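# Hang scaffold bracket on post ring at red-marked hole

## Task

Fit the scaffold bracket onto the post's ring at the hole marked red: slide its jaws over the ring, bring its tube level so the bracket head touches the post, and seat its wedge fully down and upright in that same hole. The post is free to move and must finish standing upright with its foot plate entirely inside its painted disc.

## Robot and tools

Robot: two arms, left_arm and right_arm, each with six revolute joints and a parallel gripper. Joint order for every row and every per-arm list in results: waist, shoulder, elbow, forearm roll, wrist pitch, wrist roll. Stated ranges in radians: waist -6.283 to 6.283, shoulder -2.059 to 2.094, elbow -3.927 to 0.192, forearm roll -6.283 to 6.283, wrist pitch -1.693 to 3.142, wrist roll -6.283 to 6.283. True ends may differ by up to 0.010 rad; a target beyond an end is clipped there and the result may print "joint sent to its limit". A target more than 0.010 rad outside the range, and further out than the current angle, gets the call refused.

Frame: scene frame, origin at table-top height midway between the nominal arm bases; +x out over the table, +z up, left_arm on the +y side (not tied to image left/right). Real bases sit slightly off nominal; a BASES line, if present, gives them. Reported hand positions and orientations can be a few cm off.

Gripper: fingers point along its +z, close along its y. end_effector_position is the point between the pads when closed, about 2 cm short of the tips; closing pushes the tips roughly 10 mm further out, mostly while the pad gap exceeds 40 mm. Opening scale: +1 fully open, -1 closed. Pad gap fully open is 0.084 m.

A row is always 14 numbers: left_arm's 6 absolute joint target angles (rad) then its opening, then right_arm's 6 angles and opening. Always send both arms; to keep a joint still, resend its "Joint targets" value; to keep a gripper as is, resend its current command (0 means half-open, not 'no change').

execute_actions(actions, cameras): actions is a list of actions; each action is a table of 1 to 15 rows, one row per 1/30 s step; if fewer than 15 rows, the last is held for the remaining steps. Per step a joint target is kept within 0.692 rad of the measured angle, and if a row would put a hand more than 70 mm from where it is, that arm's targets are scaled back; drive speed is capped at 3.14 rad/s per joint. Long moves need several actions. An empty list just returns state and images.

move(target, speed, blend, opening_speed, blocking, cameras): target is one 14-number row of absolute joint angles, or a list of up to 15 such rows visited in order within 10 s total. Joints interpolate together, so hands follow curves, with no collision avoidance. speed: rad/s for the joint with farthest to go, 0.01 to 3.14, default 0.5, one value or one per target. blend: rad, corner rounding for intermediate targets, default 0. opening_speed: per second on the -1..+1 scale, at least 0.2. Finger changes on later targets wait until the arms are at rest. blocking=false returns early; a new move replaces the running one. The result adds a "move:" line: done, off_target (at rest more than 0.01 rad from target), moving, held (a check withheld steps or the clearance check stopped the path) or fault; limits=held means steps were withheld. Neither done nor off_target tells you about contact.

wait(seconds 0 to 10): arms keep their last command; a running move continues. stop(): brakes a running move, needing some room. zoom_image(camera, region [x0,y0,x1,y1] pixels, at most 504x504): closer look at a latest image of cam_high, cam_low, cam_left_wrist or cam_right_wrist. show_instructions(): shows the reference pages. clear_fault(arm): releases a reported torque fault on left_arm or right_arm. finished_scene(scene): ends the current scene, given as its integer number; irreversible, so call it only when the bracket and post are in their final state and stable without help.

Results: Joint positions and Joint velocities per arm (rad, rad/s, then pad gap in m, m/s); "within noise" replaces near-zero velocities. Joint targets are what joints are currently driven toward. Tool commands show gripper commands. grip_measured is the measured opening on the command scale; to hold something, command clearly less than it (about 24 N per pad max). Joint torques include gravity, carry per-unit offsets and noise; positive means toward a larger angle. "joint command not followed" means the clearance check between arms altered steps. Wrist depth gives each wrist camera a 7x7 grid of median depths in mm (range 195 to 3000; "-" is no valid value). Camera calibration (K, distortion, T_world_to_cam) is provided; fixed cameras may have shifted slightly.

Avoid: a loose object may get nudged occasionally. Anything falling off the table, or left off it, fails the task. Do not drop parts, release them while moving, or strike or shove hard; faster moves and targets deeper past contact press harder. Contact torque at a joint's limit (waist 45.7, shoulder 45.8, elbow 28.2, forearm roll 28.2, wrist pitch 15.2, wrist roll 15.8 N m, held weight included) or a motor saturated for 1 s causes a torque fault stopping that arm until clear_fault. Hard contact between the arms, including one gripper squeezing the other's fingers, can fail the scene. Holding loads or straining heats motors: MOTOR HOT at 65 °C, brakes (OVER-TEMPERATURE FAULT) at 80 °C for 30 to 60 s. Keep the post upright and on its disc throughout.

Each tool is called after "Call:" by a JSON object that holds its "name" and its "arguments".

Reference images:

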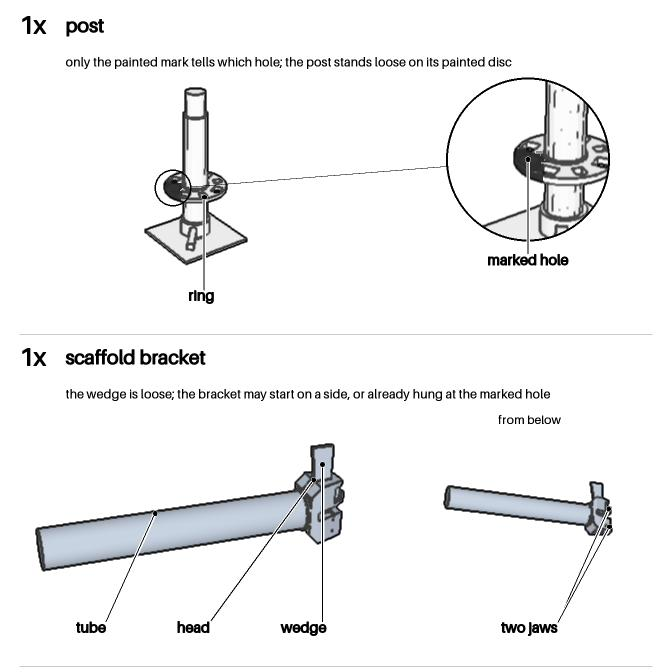

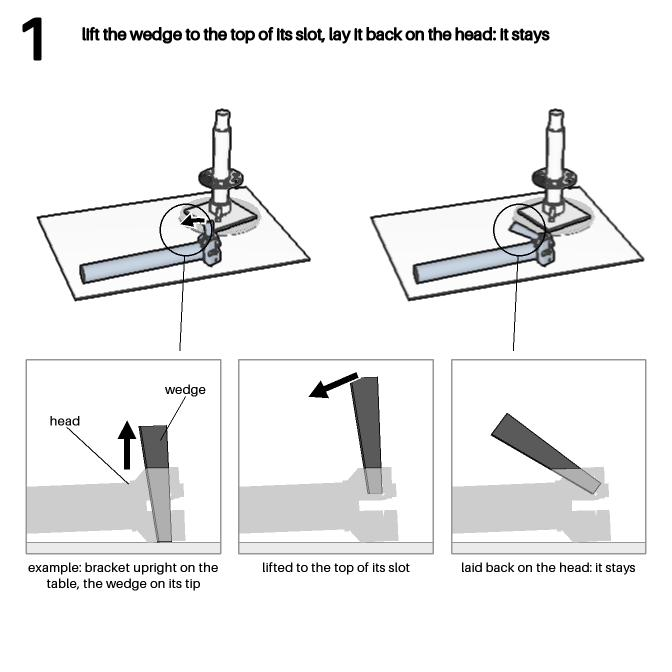

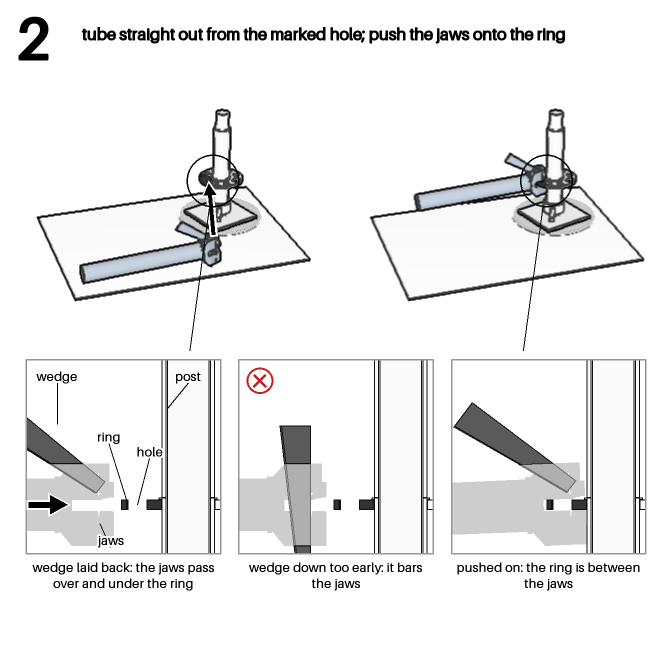

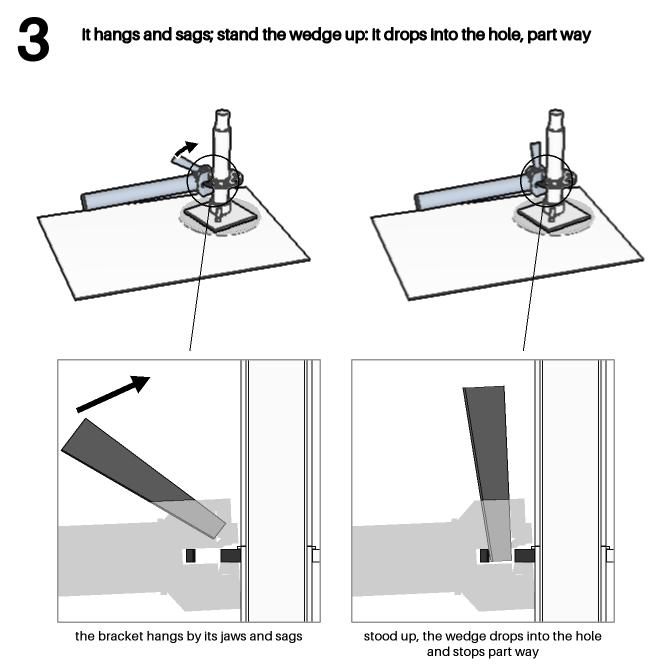

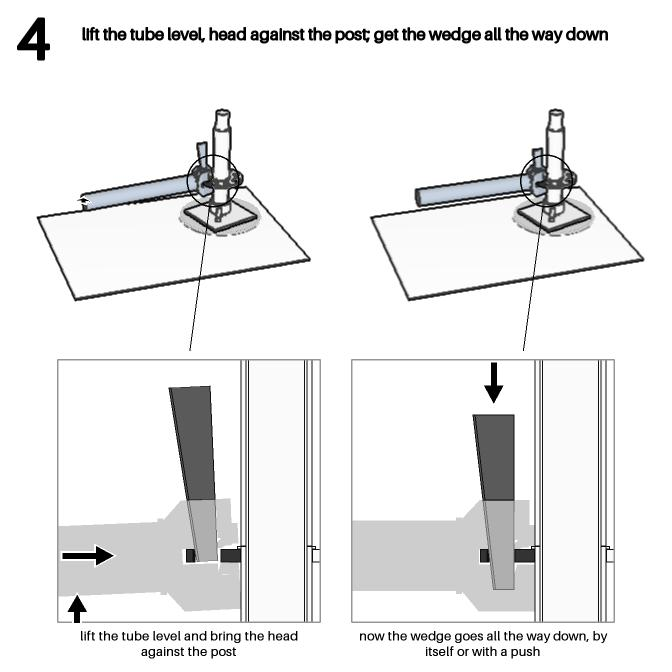

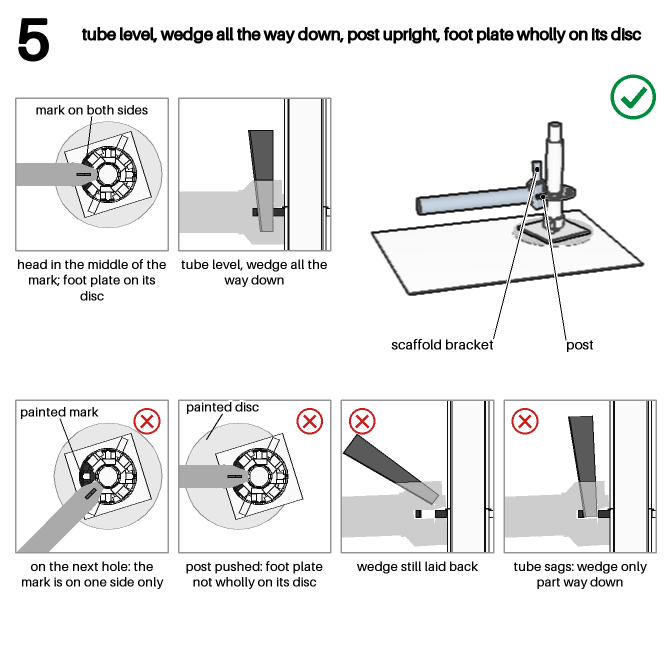

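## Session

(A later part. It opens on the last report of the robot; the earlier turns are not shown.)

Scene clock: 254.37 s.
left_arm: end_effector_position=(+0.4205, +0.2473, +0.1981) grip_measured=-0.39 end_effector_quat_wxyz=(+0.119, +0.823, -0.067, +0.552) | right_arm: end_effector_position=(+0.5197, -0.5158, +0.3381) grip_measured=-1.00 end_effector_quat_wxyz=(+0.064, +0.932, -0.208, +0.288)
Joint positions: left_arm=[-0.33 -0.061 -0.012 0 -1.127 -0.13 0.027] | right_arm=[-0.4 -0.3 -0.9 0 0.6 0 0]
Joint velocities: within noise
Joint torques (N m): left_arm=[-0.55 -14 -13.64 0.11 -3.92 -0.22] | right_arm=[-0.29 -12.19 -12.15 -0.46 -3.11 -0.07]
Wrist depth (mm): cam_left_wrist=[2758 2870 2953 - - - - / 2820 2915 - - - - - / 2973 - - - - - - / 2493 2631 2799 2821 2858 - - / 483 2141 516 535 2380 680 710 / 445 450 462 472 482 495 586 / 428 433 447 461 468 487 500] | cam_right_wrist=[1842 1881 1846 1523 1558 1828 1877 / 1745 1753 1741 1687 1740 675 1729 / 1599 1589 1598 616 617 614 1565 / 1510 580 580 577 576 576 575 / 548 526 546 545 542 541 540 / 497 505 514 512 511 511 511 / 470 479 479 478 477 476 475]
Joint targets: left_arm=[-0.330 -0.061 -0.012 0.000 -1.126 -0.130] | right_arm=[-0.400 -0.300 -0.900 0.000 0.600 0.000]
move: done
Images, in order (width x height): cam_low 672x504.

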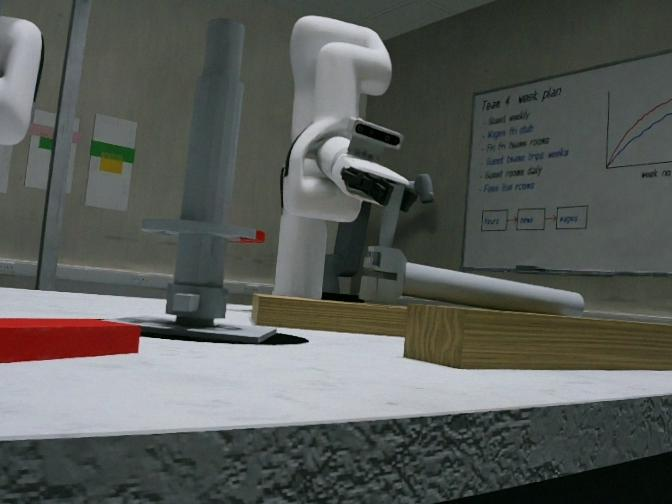

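Call:
{"name": "move", "arguments": {"target": [[-0.329,-0.005,-0.0213,0,-1.1737,-0.13,-0.8,-0.4,-0.3,-0.9,0,0.6,0,-1],[-0.283,0.0317,-0.0302,0,-1.2015,-0.33,-0.8,-0.4,-0.3,-0.9,0,0.6,0,-1]], "speed": 0.1, "cameras": ["cam_low"]}}

Call:
{"name": "zoom_image", "arguments": {"camera": "cam_low", "region": [340, 170, 440, 310]}}

Call:
{"name": "move", "arguments": {"target": [[-0.241,0.0957,-0.0466,0,-1.2491,-0.53,-0.8,-0.4,-0.3,-0.9,0,0.6,0,-1]], "speed": 0.1, "cameras": ["cam_low"]}}

Call:
{"name": "zoom_image", "arguments": {"camera": "cam_low", "region": [340, 170, 440, 310]}}

Scene clock: 271.10 s.
left_arm: end_effector_position=(+0.4265, +0.2652, +0.1868) grip_measured=-0.39 end_effector_quat_wxyz=(+0.160, +0.825, +0.034, +0.541) | right_arm: end_effector_position=(+0.5197, -0.5158, +0.3381) grip_measured=-1.00 end_effector_quat_wxyz=(+0.064, +0.932, -0.208, +0.288)
Joint positions: left_arm=[-0.283 0.032 -0.03 0 -1.201 -0.33 0.027] | right_arm=[-0.4 -0.3 -0.9 0 0.6 0 0]
Joint velocities: within noise
Joint torques (N m): left_arm=[2.1 -10.3 -9.5 -1.59 -2.38 -0.03] | right_arm=[-0.17 -12.07 -12.21 -0.51 -3.13 -0.11]
Wrist depth (mm): cam_left_wrist=[2832 2901 2904 2924 - - - / 2924 2997 - - - - - / 2637 2932 - - - - - / 483 2314 2510 2864 2860 - - / 443 448 468 514 2486 2723 2962 / 409 438 460 465 469 499 663 / 366 388 415 445 462 485 543] | cam_right_wrist=[1843 1900 1832 1529 1566 1830 1857 / 1759 1743 1755 1699 1747 674 1715 / 1592 1610 1590 617 616 614 1569 / 1499 580 579 578 577 576 574 / 547 526 545 545 542 542 540 / 497 504 514 512 511 512 509 / 471 479 479 478 477 476 475]
Joint targets: left_arm=[-0.283 0.032 -0.030 0.000 -1.202 -0.330] | right_arm=[-0.400 -0.300 -0.900 0.000 0.600 0.000]
move: done
Images, in order (width x height): cam_low 672x504.

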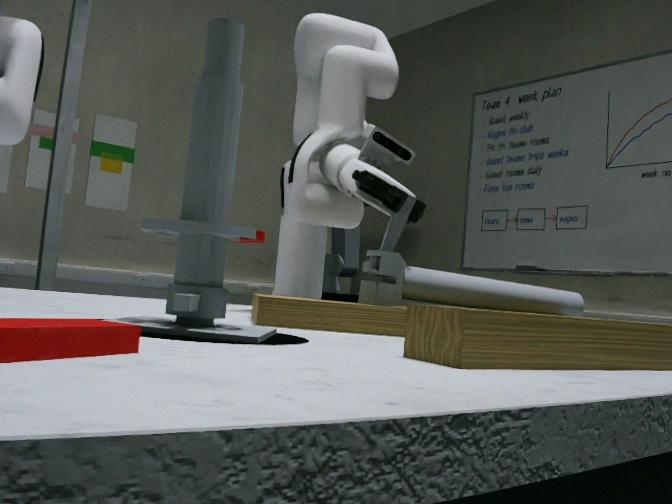

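Scaled by 3.600 from the camera's 672x504 image, which has a finer 960x720 frame.

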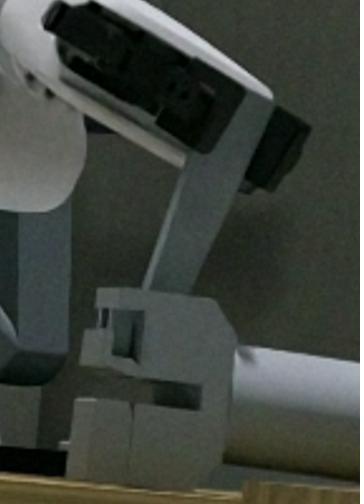

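Scene clock: 273.50 s.
left_arm: end_effector_position=(+0.4318, +0.2813, +0.1789) grip_measured=-0.39 end_effector_quat_wxyz=(+0.203, +0.814, +0.134, +0.527) | right_arm: end_effector_position=(+0.5197, -0.5158, +0.3381) grip_measured=-1.00 end_effector_quat_wxyz=(+0.064, +0.932, -0.208, +0.288)
Joint positions: left_arm=[-0.241 0.096 -0.047 0 -1.249 -0.53 0.027] | right_arm=[-0.4 -0.3 -0.9 0 0.6 0 0]
Joint velocities: within noise
Joint torques (N m): left_arm=[2.48 -11.15 -9.15 -1.99 -2.52 -0.21] | right_arm=[-0.12 -12.34 -12.16 -0.42 -3.05 -0.07]
Wrist depth (mm): cam_left_wrist=[2896 2948 2959 2927 2896 2892 2905 / 2646 2986 - - - - - / 460 2433 2980 - - - - / 448 447 506 2789 - - - / 405 446 454 483 2603 2850 - / 351 388 433 461 463 527 2832 / 276 350 386 429 463 469 633] | cam_right_wrist=[1848 1895 1837 1529 1564 1826 1858 / 1761 1750 1753 1704 1731 674 1723 / 1589 1592 1592 615 615 613 1581 / 1502 581 579 578 576 576 574 / 547 525 545 543 543 542 540 / 497 505 512 514 512 511 509 / 470 480 479 477 476 475 473]
Joint targets: left_arm=[-0.241 0.096 -0.047 0.000 -1.249 -0.530] | right_arm=[-0.400 -0.300 -0.900 0.000 0.600 0.000]
move: done
Images, in order (width x height): cam_low 672x504.

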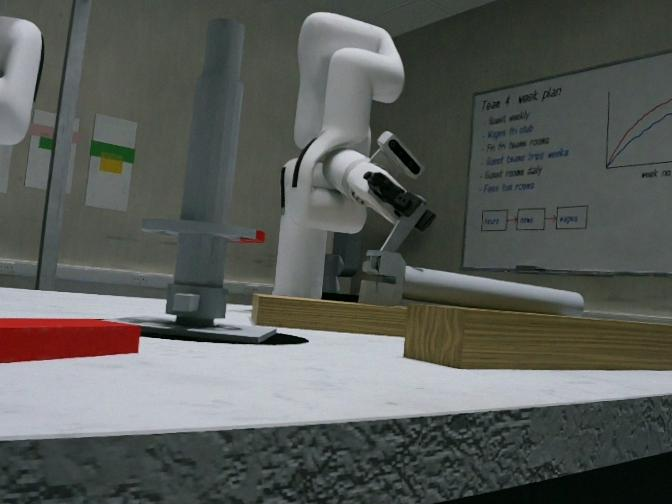

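Scaled by 3.600 from the camera's 672x504 image, which has a finer 960x720 frame.

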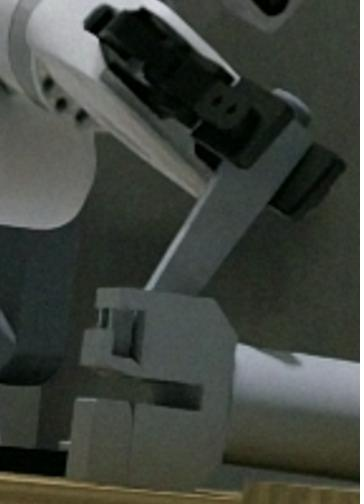

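Beautiful.

Call:
{"name": "move", "arguments": {"target": [[-0.203,0.1827,-0.0707,0,-1.312,-0.73,-0.8,-0.4,-0.3,-0.9,0,0.6,0,-1],[-0.1755,0.2683,-0.0956,0,-1.3727,-0.9,-0.8,-0.4,-0.3,-0.9,0,0.6,0,-1]], "speed": 0.1, "cameras": ["cam_low"]}}

Call:
{"name": "zoom_image", "arguments": {"camera": "cam_low", "region": [340, 170, 440, 310]}}

Scene clock: 281.10 s.
left_arm: end_effector_position=(+0.4397, +0.3068, +0.1561) grip_measured=-0.40 end_effector_quat_wxyz=(+0.280, +0.766, +0.307, +0.490) | right_arm: end_effector_position=(+0.5197, -0.5158, +0.3381) grip_measured=-1.00 end_effector_quat_wxyz=(+0.064, +0.932, -0.208, +0.288)
Joint positions: left_arm=[-0.176 0.268 -0.096 0 -1.373 -0.9 0.027] | right_arm=[-0.4 -0.3 -0.9 0 0.6 0 0]
Joint velocities: within noise
Joint torques (N m): left_arm=[2.47 -12.44 -5.97 -1.64 -2.23 -0.07] | right_arm=[-0.29 -12.24 -12.08 -0.5 -3.12 -0.06]
Wrist depth (mm): cam_left_wrist=[444 452 - 2956 2865 2817 2751 / 394 444 2760 - 2988 2896 2863 / 293 424 448 - - 2998 2893 / 270 379 446 480 - - - / 257 290 411 446 2852 - - / - 265 370 437 452 2838 - / - - 336 395 448 645 -] | cam_right_wrist=[1831 1899 1844 1541 1573 1824 1862 / 1760 1752 1738 1685 1754 674 1730 / 1604 1615 1582 616 615 614 1579 / 1501 580 578 578 576 575 573 / 545 525 546 545 542 542 540 / 495 506 514 513 512 510 510 / 472 480 478 477 476 476 474]
Joint targets: left_arm=[-0.175 0.268 -0.096 0.000 -1.373 -0.900] | right_arm=[-0.400 -0.300 -0.900 0.000 0.600 0.000]
move: done
Images, in order (width x height): cam_low 672x504.

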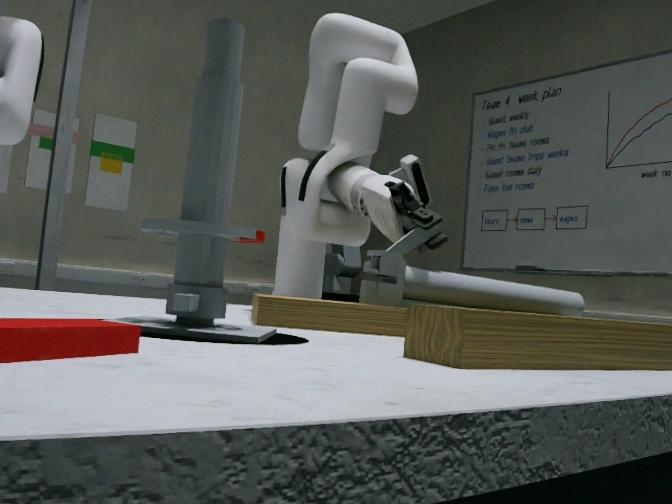

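Scaled by 3.600 from the camera's 672x504 image, which has a finer 960x720 frame.

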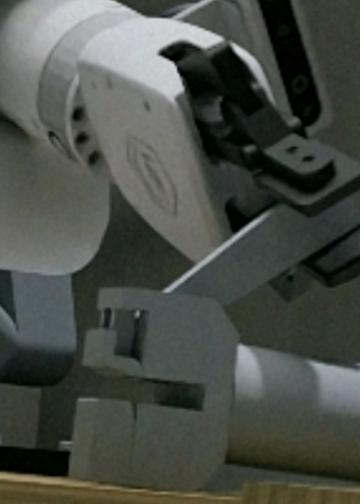

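Call:
{"name": "move", "arguments": {"target": [[-0.1755,0.2683,-0.0956,0,-1.3727,-0.9,-0.05,-0.4,-0.3,-0.9,0,0.6,0,-1],[-0.1755,0.271,0.0185,0,-1.4895,-0.9,-0.05,-0.4,-0.3,-0.9,0,0.6,0,-1]], "speed": 0.15, "opening_speed": 0.3}}

Call:
{"name": "zoom_image", "arguments": {"camera": "cam_low", "region": [340, 170, 440, 310]}}

Call:
{"name": "zoom_image", "arguments": {"camera": "cam_high", "region": [310, 260, 430, 380]}}

Scene clock: 293.10 s.
left_arm: end_effector_position=(+0.3999, +0.3124, +0.1561) grip_measured=-0.06 end_effector_quat_wxyz=(+0.280, +0.766, +0.307, +0.490) | right_arm: end_effector_position=(+0.5197, -0.5158, +0.3381) grip_measured=-1.00 end_effector_quat_wxyz=(+0.064, +0.932, -0.208, +0.288)
Joint positions: left_arm=[-0.176 0.271 0.018 0 -1.489 -0.9 0.041] | right_arm=[-0.4 -0.3 -0.9 0 0.6 0 0]
Joint velocities: within noise
Joint torques (N m): left_arm=[-0.28 -10.38 -2.4 0.16 -2.01 0.03] | right_arm=[-0.28 -12.23 -12.07 -0.48 -3.13 -0.15]
Wrist depth (mm): cam_left_wrist=[451 480 - - 2937 2846 2776 / 335 480 513 - 3000 2939 2853 / 212 425 483 - - - 2963 / 198 307 466 487 - - - / - 204 406 484 2812 - - / 210 - 366 452 484 2841 - / 207 - 296 - 464 2856 -] | cam_right_wrist=[1848 1903 1839 1525 1568 1837 1882 / 1770 1746 1745 1707 1741 673 1717 / 1599 1605 1597 616 615 613 1576 / 1487 580 580 577 578 574 575 / 548 526 544 544 542 539 540 / 497 506 514 513 511 511 509 / 470 479 478 478 477 476 474]
Joint targets: left_arm=[-0.175 0.271 0.019 0.000 -1.490 -0.900] | right_arm=[-0.400 -0.300 -0.900 0.000 0.600 0.000]
move: done
camera_calibration:
cam_left_wrist: T_world_to_cam=[[0.201936, -0.655988, 0.727256, 0.0417565], [-0.337142, -0.743731, -0.577234, 0.523646], [0.919542, -0.128625, -0.371347, -0.138719], [0, 0, 0, 1]] pos_world=[0.295669, 0.399001, 0.220386]
cam_right_wrist: T_world_to_cam=[[-0.420185, -0.907252, -0.0183966, -0.208303], [-0.743618, 0.355877, -0.566025, 0.831849], [0.520074, -0.224155, -0.824183, 0.0197119], [0, 0, 0, 1]] pos_world=[0.5208, -0.480601, 0.483261]

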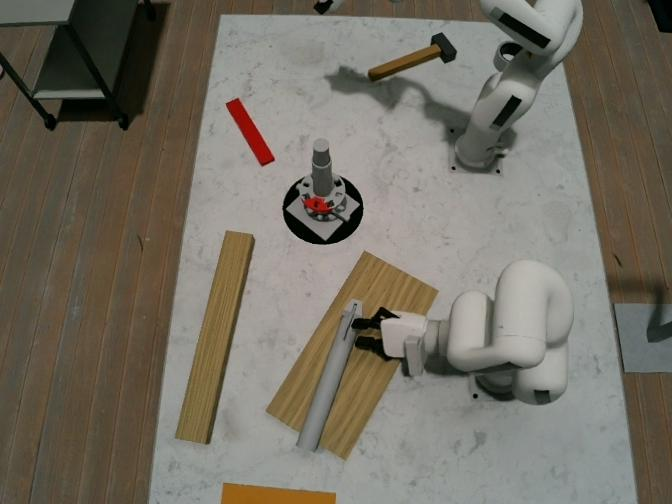

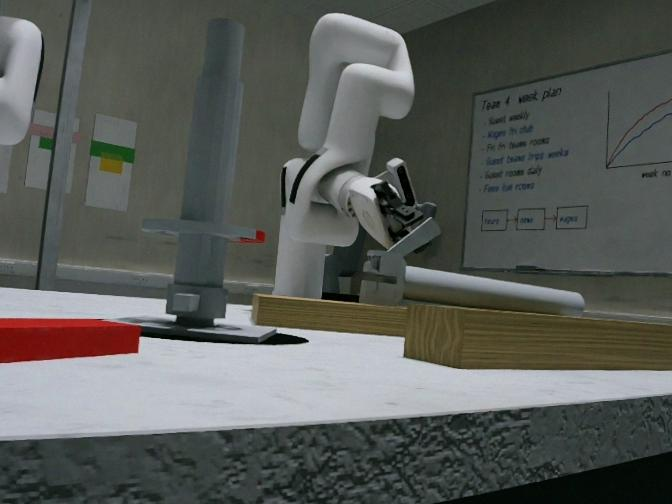

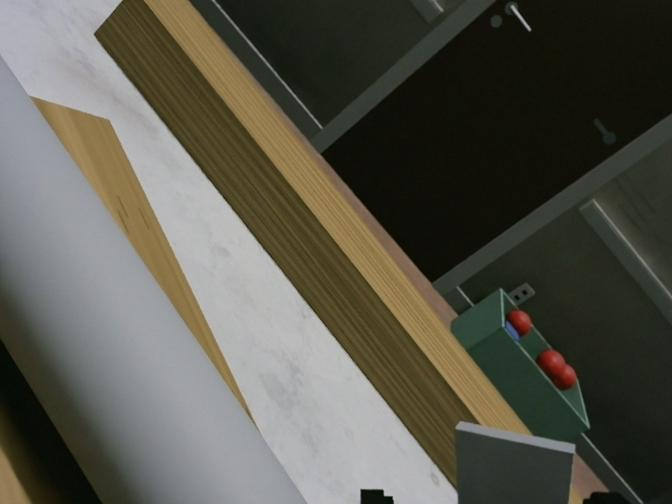

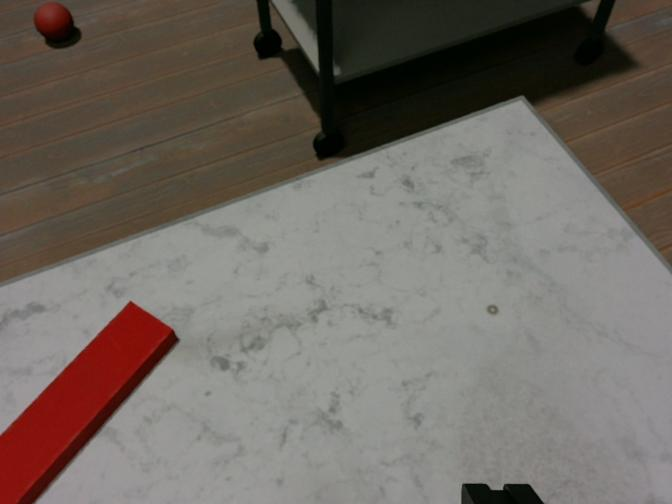

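Scaled by 3.600 from the camera's 672x504 image, which has a finer 960x720 frame.

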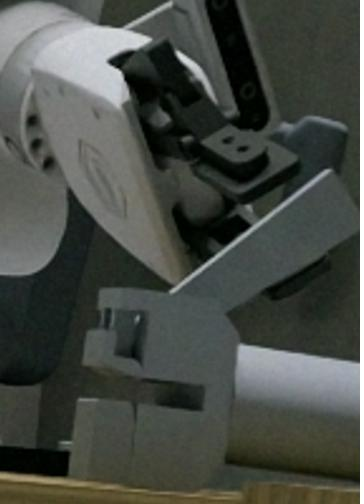

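Scaled by 4.200 from the camera's 672x504 image, which has a finer 960x720 frame.

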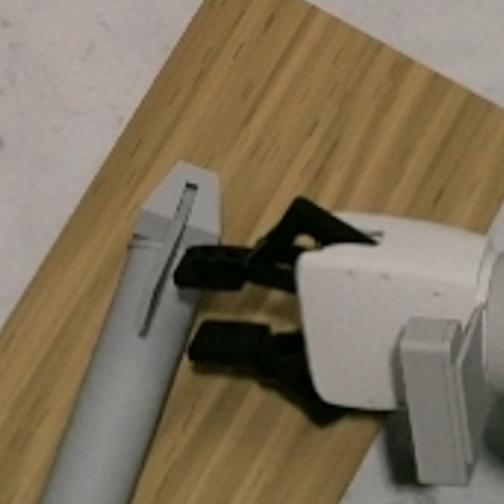

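Call:
{"name": "move", "arguments": {"target": [[-0.1755,0.284,0.057,0,-1.541,-0.9,-0.05,-0.4,-0.3,-0.9,0,0.6,0,-1],[-0.1,-0.7,-0.2,0,-0.4,-0.9,0.5,-0.4,-0.3,-0.9,0,0.6,0,-1],[-0.036,-0.4,-0.9309,0,1.3,-1.257,1,-0.4,-0.3,-0.9,0,0.6,0,-1],[-0.036,-0.1731,-0.9309,0,1.104,-1.257,1,-0.4,-0.3,-0.9,0,0.6,0,-1]], "speed": [0.2,0.7,0.7,0.4]}}

Call:
{"name": "zoom_image", "arguments": {"camera": "cam_high", "region": [270, 250, 450, 430]}}

Scene clock: 308.77 s.
left_arm: end_effector_position=(+0.4576, +0.3634, +0.2201) grip_measured=+1.00 end_effector_quat_wxyz=(+0.000, +0.809, +0.588, +0.000) | right_arm: end_effector_position=(+0.5197, -0.5158, +0.3381) grip_measured=-1.00 end_effector_quat_wxyz=(+0.064, +0.932, -0.208, +0.288)
Joint positions: left_arm=[-0.036 -0.173 -0.931 0 1.104 -1.257 0.084] | right_arm=[-0.4 -0.3 -0.9 0 0.6 0 0]
Joint velocities: within noise
Joint torques (N m): left_arm=[0.5 -15.65 -21.22 -0.2 -1.58 -0.01] | right_arm=[-0.16 -12.19 -12.13 -0.52 -3.17 -0.15]
Wrist depth (mm): cam_left_wrist=[349 349 310 310 262 309 309 / 350 349 311 311 262 310 309 / 350 312 311 311 260 310 310 / 350 312 312 310 260 310 310 / 351 312 312 312 258 311 348 / 351 313 312 312 257 311 349 / 351 313 312 312 257 311 348] | cam_right_wrist=[1853 1891 1833 1534 1564 1829 1858 / 1752 1763 1739 1705 1743 675 1735 / 1591 1595 1597 616 615 613 1581 / 1500 581 579 578 576 576 574 / 547 528 546 545 544 541 540 / 497 505 513 513 511 511 508 / 470 480 479 477 476 476 475]
Joint targets: left_arm=[-0.036 -0.173 -0.931 0.000 1.104 -1.257] | right_arm=[-0.400 -0.300 -0.900 0.000 0.600 0.000]
move: done
camera_calibration:
cam_left_wrist: T_world_to_cam=[[0.951309, -0.30815, -0.00737827, -0.290633], [-0.308109, -0.951331, 0.00610651, 0.551761], [-0.00890089, -0.00353586, -0.999954, 0.356316], [0, 0, 0, 1]] pos_world=[0.449656, 0.436609, 0.350786]
cam_right_wrist: T_world_to_cam=[[-0.420185, -0.907252, -0.0183966, -0.208303], [-0.743618, 0.355877, -0.566025, 0.831849], [0.520074, -0.224155, -0.824183, 0.0197119], [0, 0, 0, 1]] pos_world=[0.5208, -0.480601, 0.483261]

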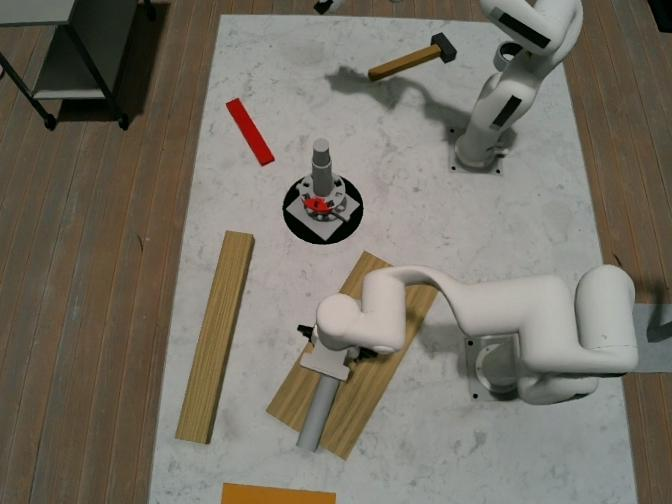

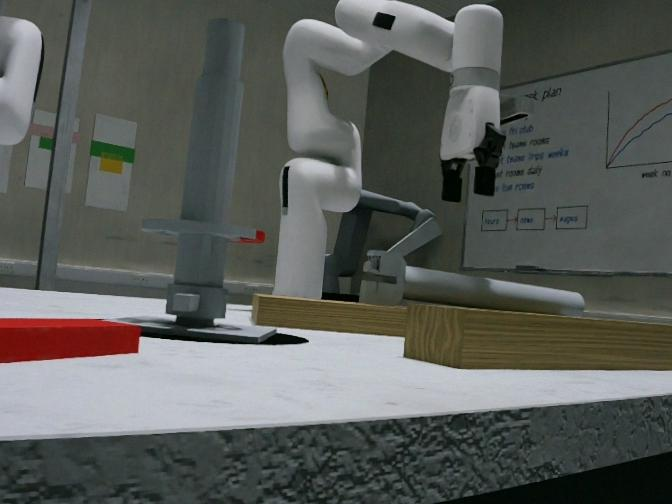

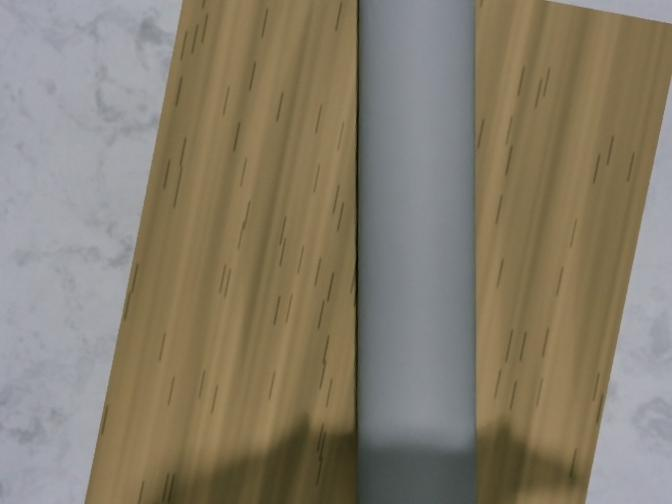

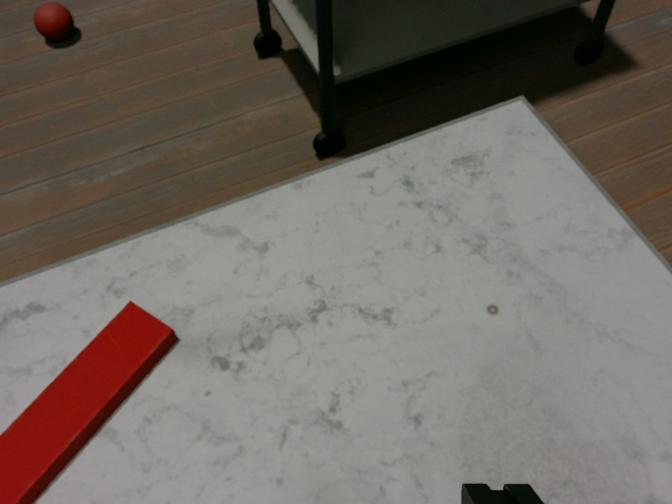

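Scaled by 2.800 from the camera's 672x504 image, which has a finer 960x720 frame.

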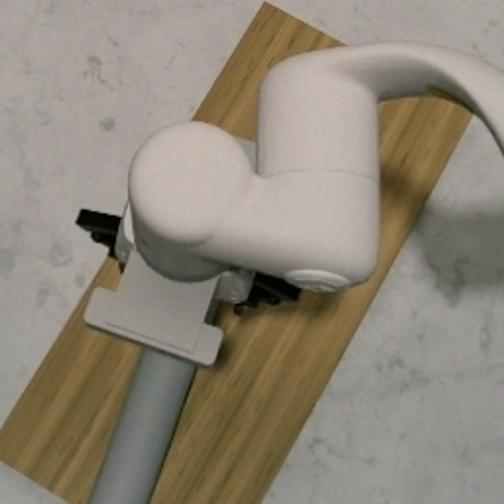

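Call:
{"name": "move", "arguments": {"target": [[-0.0333,-0.1731,-0.9309,0,1.104,-1.254,1,-0.4,-0.3,-0.9,0,0.6,0,-1],[-0.0333,0.0437,-0.7131,0,0.6694,-1.254,1,-0.4,-0.3,-0.9,0,0.6,0,-1],[-0.0333,0.0437,-0.7131,0,0.6694,-1.254,-1,-0.4,-0.3,-0.9,0,0.6,0,-1],[-0.0333,-0.1044,-0.7898,0,0.8942,-1.254,-1,-0.4,-0.3,-0.9,0,0.6,0,-1]], "speed": [0.2,0.25,0.2,0.12], "opening_speed": 0.8}}

Call:
{"name": "zoom_image", "arguments": {"camera": "cam_low", "region": [340, 150, 640, 330]}}

Scene clock: 330.20 s.
left_arm: end_effector_position=(+0.4523, +0.3645, +0.1500) grip_measured=+0.09 end_effector_quat_wxyz=(+0.000, +0.809, +0.588, +0.000) | right_arm: end_effector_position=(+0.5197, -0.5158, +0.3381) grip_measured=-1.00 end_effector_quat_wxyz=(+0.064, +0.932, -0.208, +0.288)
Joint positions: left_arm=[-0.033 -0.104 -0.79 0 0.894 -1.254 0.048] | right_arm=[-0.4 -0.3 -0.9 0 0.6 0 0]
Joint velocities: within noise
Joint torques (N m): left_arm=[-0.28 -23.33 -28.36 0.07 -2.19 0.28] | right_arm=[-0.23 -12.19 -12.03 -0.46 -3.14 -0.09]
Wrist depth (mm): cam_left_wrist=[279 240 240 - - - 239 / 279 240 241 - - - 239 / 280 241 241 - - - 239 / 280 241 241 - - - 239 / 280 241 241 - - - 240 / 280 242 241 - - - 240 / 242 241 242 - - - 240] | cam_right_wrist=[1846 1905 1837 1523 1562 1822 1860 / 1763 1764 1735 1707 1742 675 1721 / 1598 1596 1587 615 614 614 1578 / 1500 582 580 578 576 575 574 / 547 526 544 545 543 541 540 / 497 505 514 513 512 511 510 / 471 480 479 477 477 475 474]
Joint targets: left_arm=[-0.033 -0.104 -0.790 0.000 0.894 -1.254] | right_arm=[-0.400 -0.300 -0.900 0.000 0.600 0.000]
move: done
camera_calibration:
cam_left_wrist: T_world_to_cam=[[0.951211, -0.308451, -0.00747146, -0.285663], [-0.308411, -0.951234, 0.00613958, 0.551715], [-0.00900086, -0.00353576, -0.999953, 0.28612], [0, 0, 0, 1]] pos_world=[0.444456, 0.437708, 0.280585]
cam_right_wrist: T_world_to_cam=[[-0.420185, -0.907252, -0.0183966, -0.208303], [-0.743618, 0.355877, -0.566025, 0.831849], [0.520074, -0.224155, -0.824183, 0.0197119], [0, 0, 0, 1]] pos_world=[0.5208, -0.480601, 0.483261]

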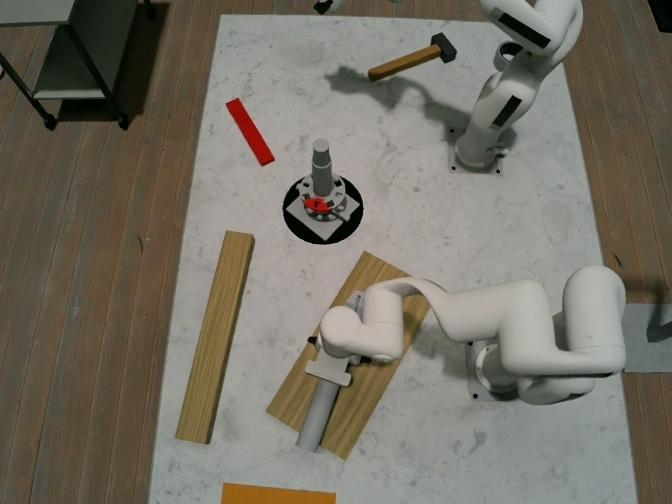

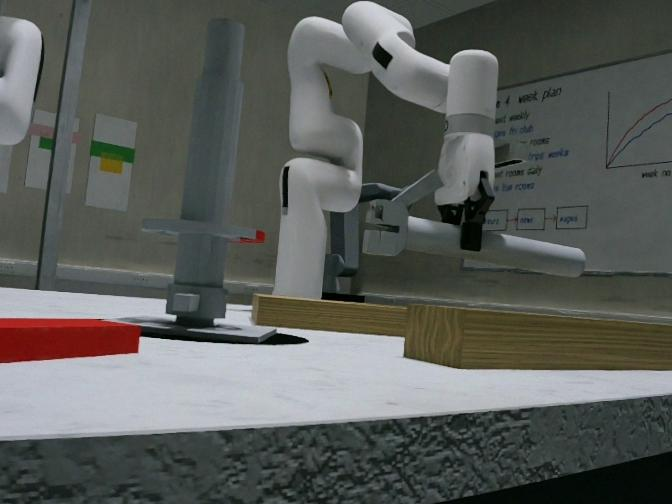

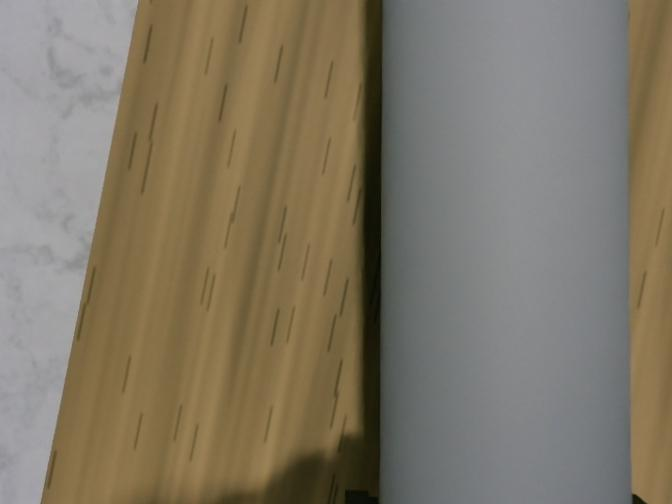

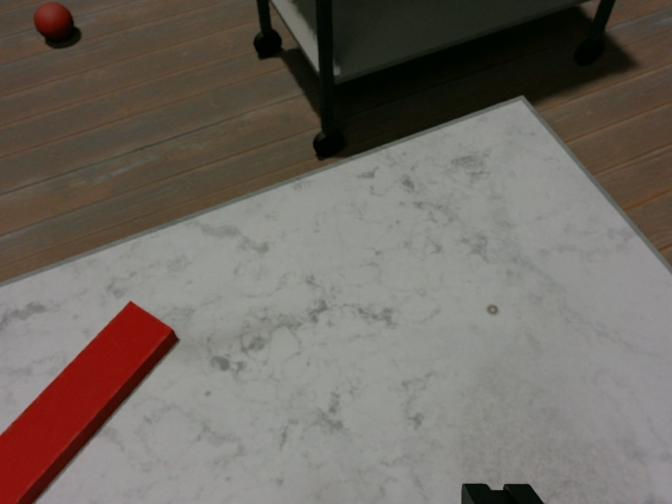

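Scaled by 1.680 from the camera's 672x504 image, which has a finer 960x720 frame.

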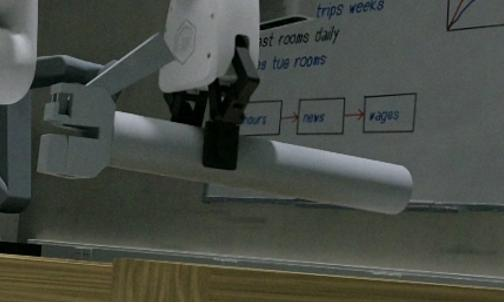

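Call:
{"name": "move", "arguments": {"target": [[-0.4309,0.4464,-1.5081,0,1.0617,-1.652,-1,-0.4,-0.3,-0.9,0,0.6,0,-1],[-0.4309,0.4929,-1.4616,0,0.9687,-1.652,-1,-0.4,-0.3,-0.9,0,0.6,0,-1]], "speed": [0.3,0.12]}}

Call:
{"name": "zoom_image", "arguments": {"camera": "cam_low", "region": [140, 150, 440, 320]}}

Call:
{"name": "zoom_image", "arguments": {"camera": "cam_high", "region": [260, 150, 410, 300]}}

Scene clock: 348.33 s.
left_arm: end_effector_position=(+0.5763, +0.1388, +0.1108) grip_measured=+0.09 end_effector_quat_wxyz=(+0.000, +0.809, +0.588, +0.000) | right_arm: end_effector_position=(+0.5197, -0.5158, +0.3381) grip_measured=-1.00 end_effector_quat_wxyz=(+0.064, +0.932, -0.208, +0.288)
Joint positions: left_arm=[-0.431 0.493 -1.462 0 0.969 -1.652 0.048] | right_arm=[-0.4 -0.3 -0.9 0 0.6 0 0]
Joint velocities: within noise
Joint torques (N m): left_arm=[-0.41 -36.59 -27.88 -0.38 -2.69 -0.17] | right_arm=[-0.23 -12.31 -12.08 -0.61 -3.17 -0.15]
Wrist depth (mm): cam_left_wrist=[201 226 239 - - - 237 / 202 237 239 - - - 237 / 202 240 239 - - - 237 / 202 240 239 - - - 238 / 209 240 240 - - - 238 / 221 240 240 - - - 238 / 231 240 240 - - - 238] | cam_right_wrist=[1860 1890 1843 1543 1568 1816 1867 / 1753 1749 1765 1694 1738 673 1740 / 1601 1601 1595 614 615 613 1577 / 1492 581 578 577 576 576 573 / 547 525 544 543 542 541 541 / 498 507 514 512 511 510 509 / 471 480 478 477 476 476 475]
Joint targets: left_arm=[-0.431 0.493 -1.462 0.000 0.969 -1.652] | right_arm=[-0.400 -0.300 -0.900 0.000 0.600 0.000]
move: done
camera_calibration:
cam_left_wrist: T_world_to_cam=[[0.951348, -0.308031, -0.00737903, -0.473618], [-0.307991, -0.95137, 0.00610562, 0.375273], [-0.0089009, -0.0035359, -0.999954, 0.247183], [0, 0, 0, 1]] pos_world=[0.568356, 0.212009, 0.241386]
cam_right_wrist: T_world_to_cam=[[-0.420185, -0.907252, -0.0183966, -0.208303], [-0.743618, 0.355877, -0.566025, 0.831849], [0.520074, -0.224155, -0.824183, 0.0197119], [0, 0, 0, 1]] pos_world=[0.5208, -0.480601, 0.483261]

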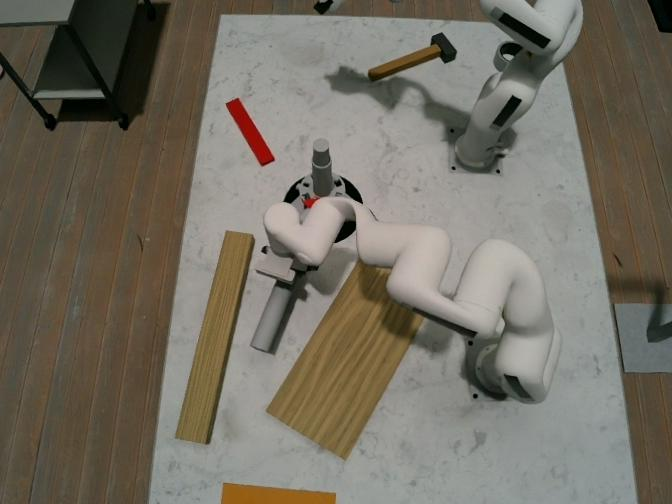

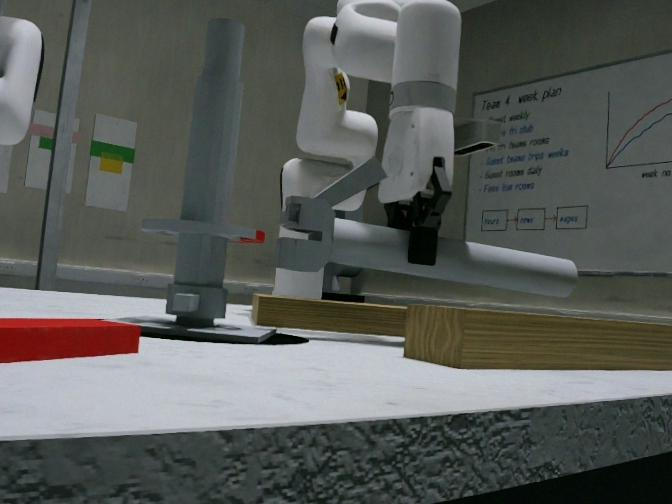

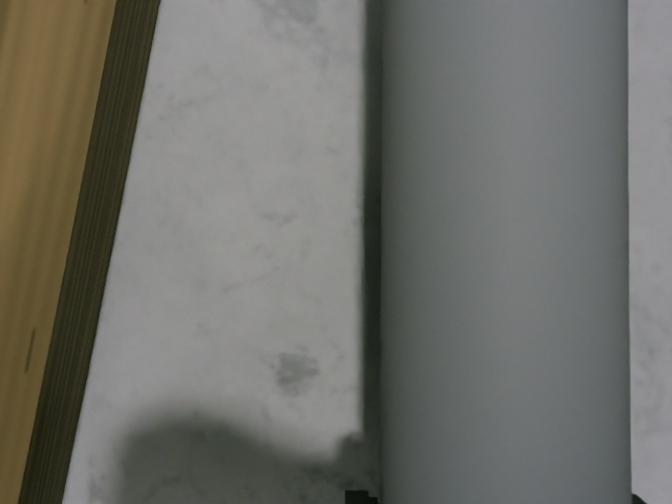

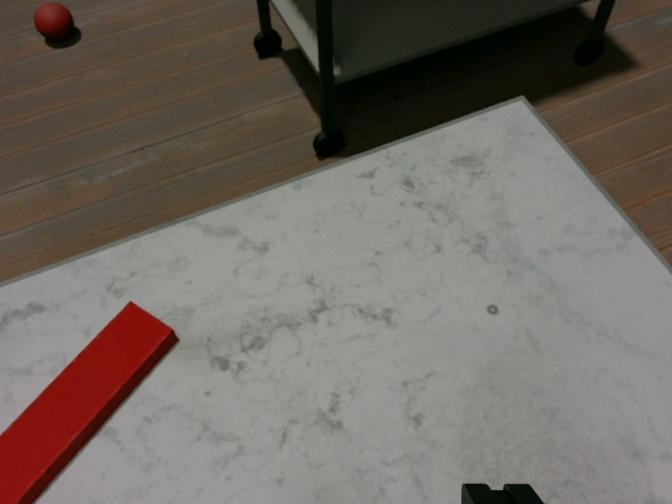

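Scaled by 1.680 from the camera's 672x504 image, which has a finer 960x720 frame.

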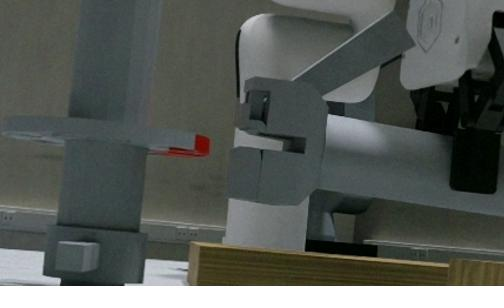

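Scaled by 3.360 from the camera's 672x504 image, which has a finer 960x720 frame.

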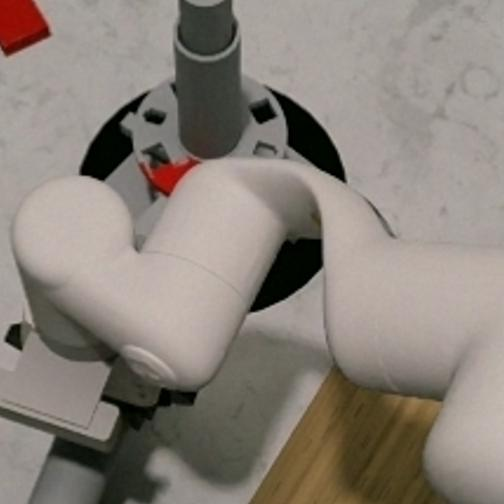

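Call:
{"name": "zoom_image", "arguments": {"camera": "cam_low", "region": [220, 180, 350, 280]}}

Scaled by 3.877 from the camera's 672x504 image, which has a finer 960x720 frame.

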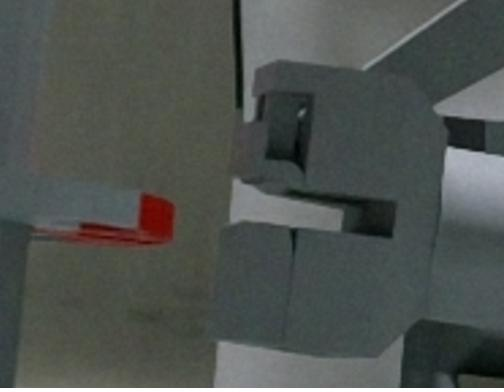

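Call:
{"name": "move", "arguments": {"target": [[-0.4446,0.5014,-1.4611,0,0.9597,-1.6656,-1,-0.4,-0.3,-0.9,0,0.6,0,-1]], "speed": 0.05, "cameras": ["cam_low","cam_high"]}}

Call:
{"name": "zoom_image", "arguments": {"camera": "cam_low", "region": [220, 180, 350, 280]}}

Call:
{"name": "zoom_image", "arguments": {"camera": "cam_high", "region": [280, 150, 360, 230]}}

Scene clock: 379.87 s.
left_arm: end_effector_position=(+0.5739, +0.1313, +0.1063) grip_measured=+0.09 end_effector_quat_wxyz=(+0.000, +0.809, +0.588, +0.000) | right_arm: end_effector_position=(+0.5197, -0.5158, +0.3381) grip_measured=-1.00 end_effector_quat_wxyz=(+0.064, +0.932, -0.208, +0.288)
Joint positions: left_arm=[-0.444 0.501 -1.461 0 0.96 -1.665 0.048] | right_arm=[-0.4 -0.3 -0.9 0 0.6 0 0]
Joint velocities: within noise
Joint torques (N m): left_arm=[-0.34 -36.48 -28 -0.32 -2.5 -0.15] | right_arm=[-0.21 -12.19 -12.04 -0.61 -3.16 -0.11]
Wrist depth (mm): cam_left_wrist=[197 230 234 - - - 233 / 197 235 234 - - - 233 / 197 235 234 - - - 233 / 204 235 235 - - - 233 / 212 235 235 - - - 233 / 224 235 235 - - - 234 / 235 235 235 - - - 234] | cam_right_wrist=[1839 1907 1842 1520 1564 1825 1855 / 1752 1742 1758 1704 1738 676 1728 / 1604 1602 1581 615 615 616 1573 / 1506 580 579 578 576 576 575 / 548 526 545 544 543 543 540 / 497 506 513 513 512 511 510 / 470 480 479 478 477 475 474]
Joint targets: left_arm=[-0.445 0.501 -1.461 0.000 0.960 -1.666] | right_arm=[-0.400 -0.300 -0.900 0.000 0.600 0.000]
move: done
Images, in order (width x height): cam_high 672x504, cam_low 672x504.

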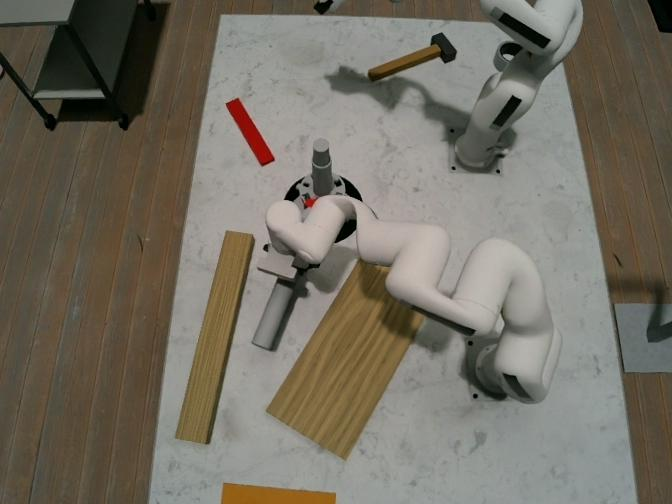

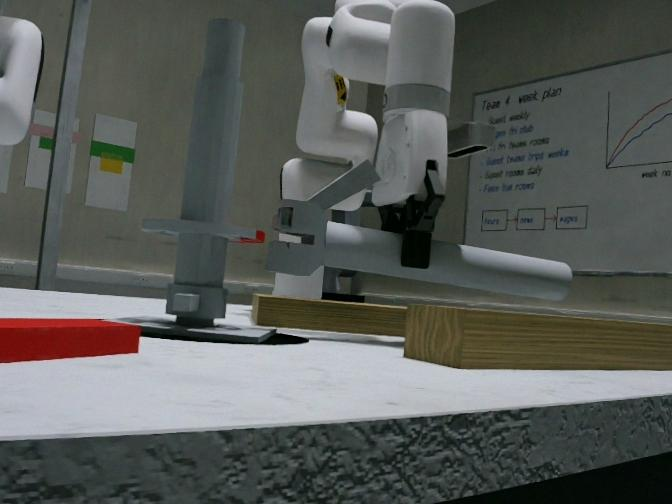

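Scaled by 3.877 from the camera's 672x504 image, which has a finer 960x720 frame.

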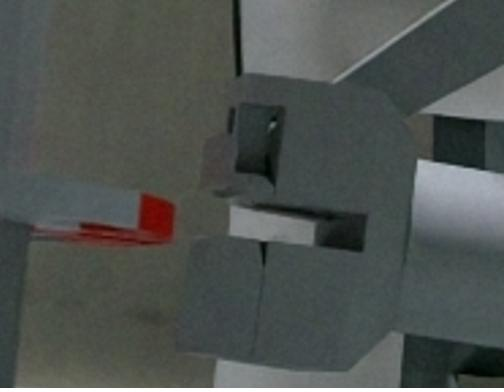

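Scaled by 6.300 from the camera's 672x504 image, which has a finer 960x720 frame.

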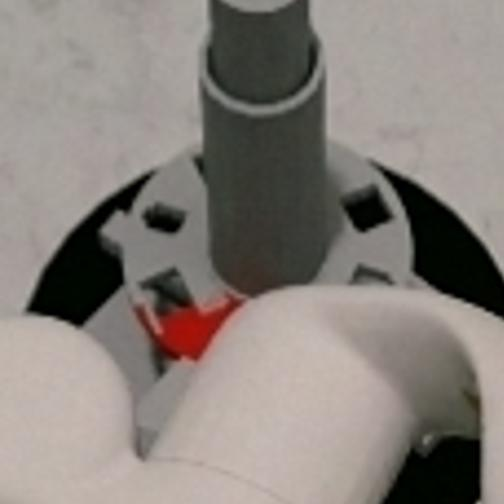

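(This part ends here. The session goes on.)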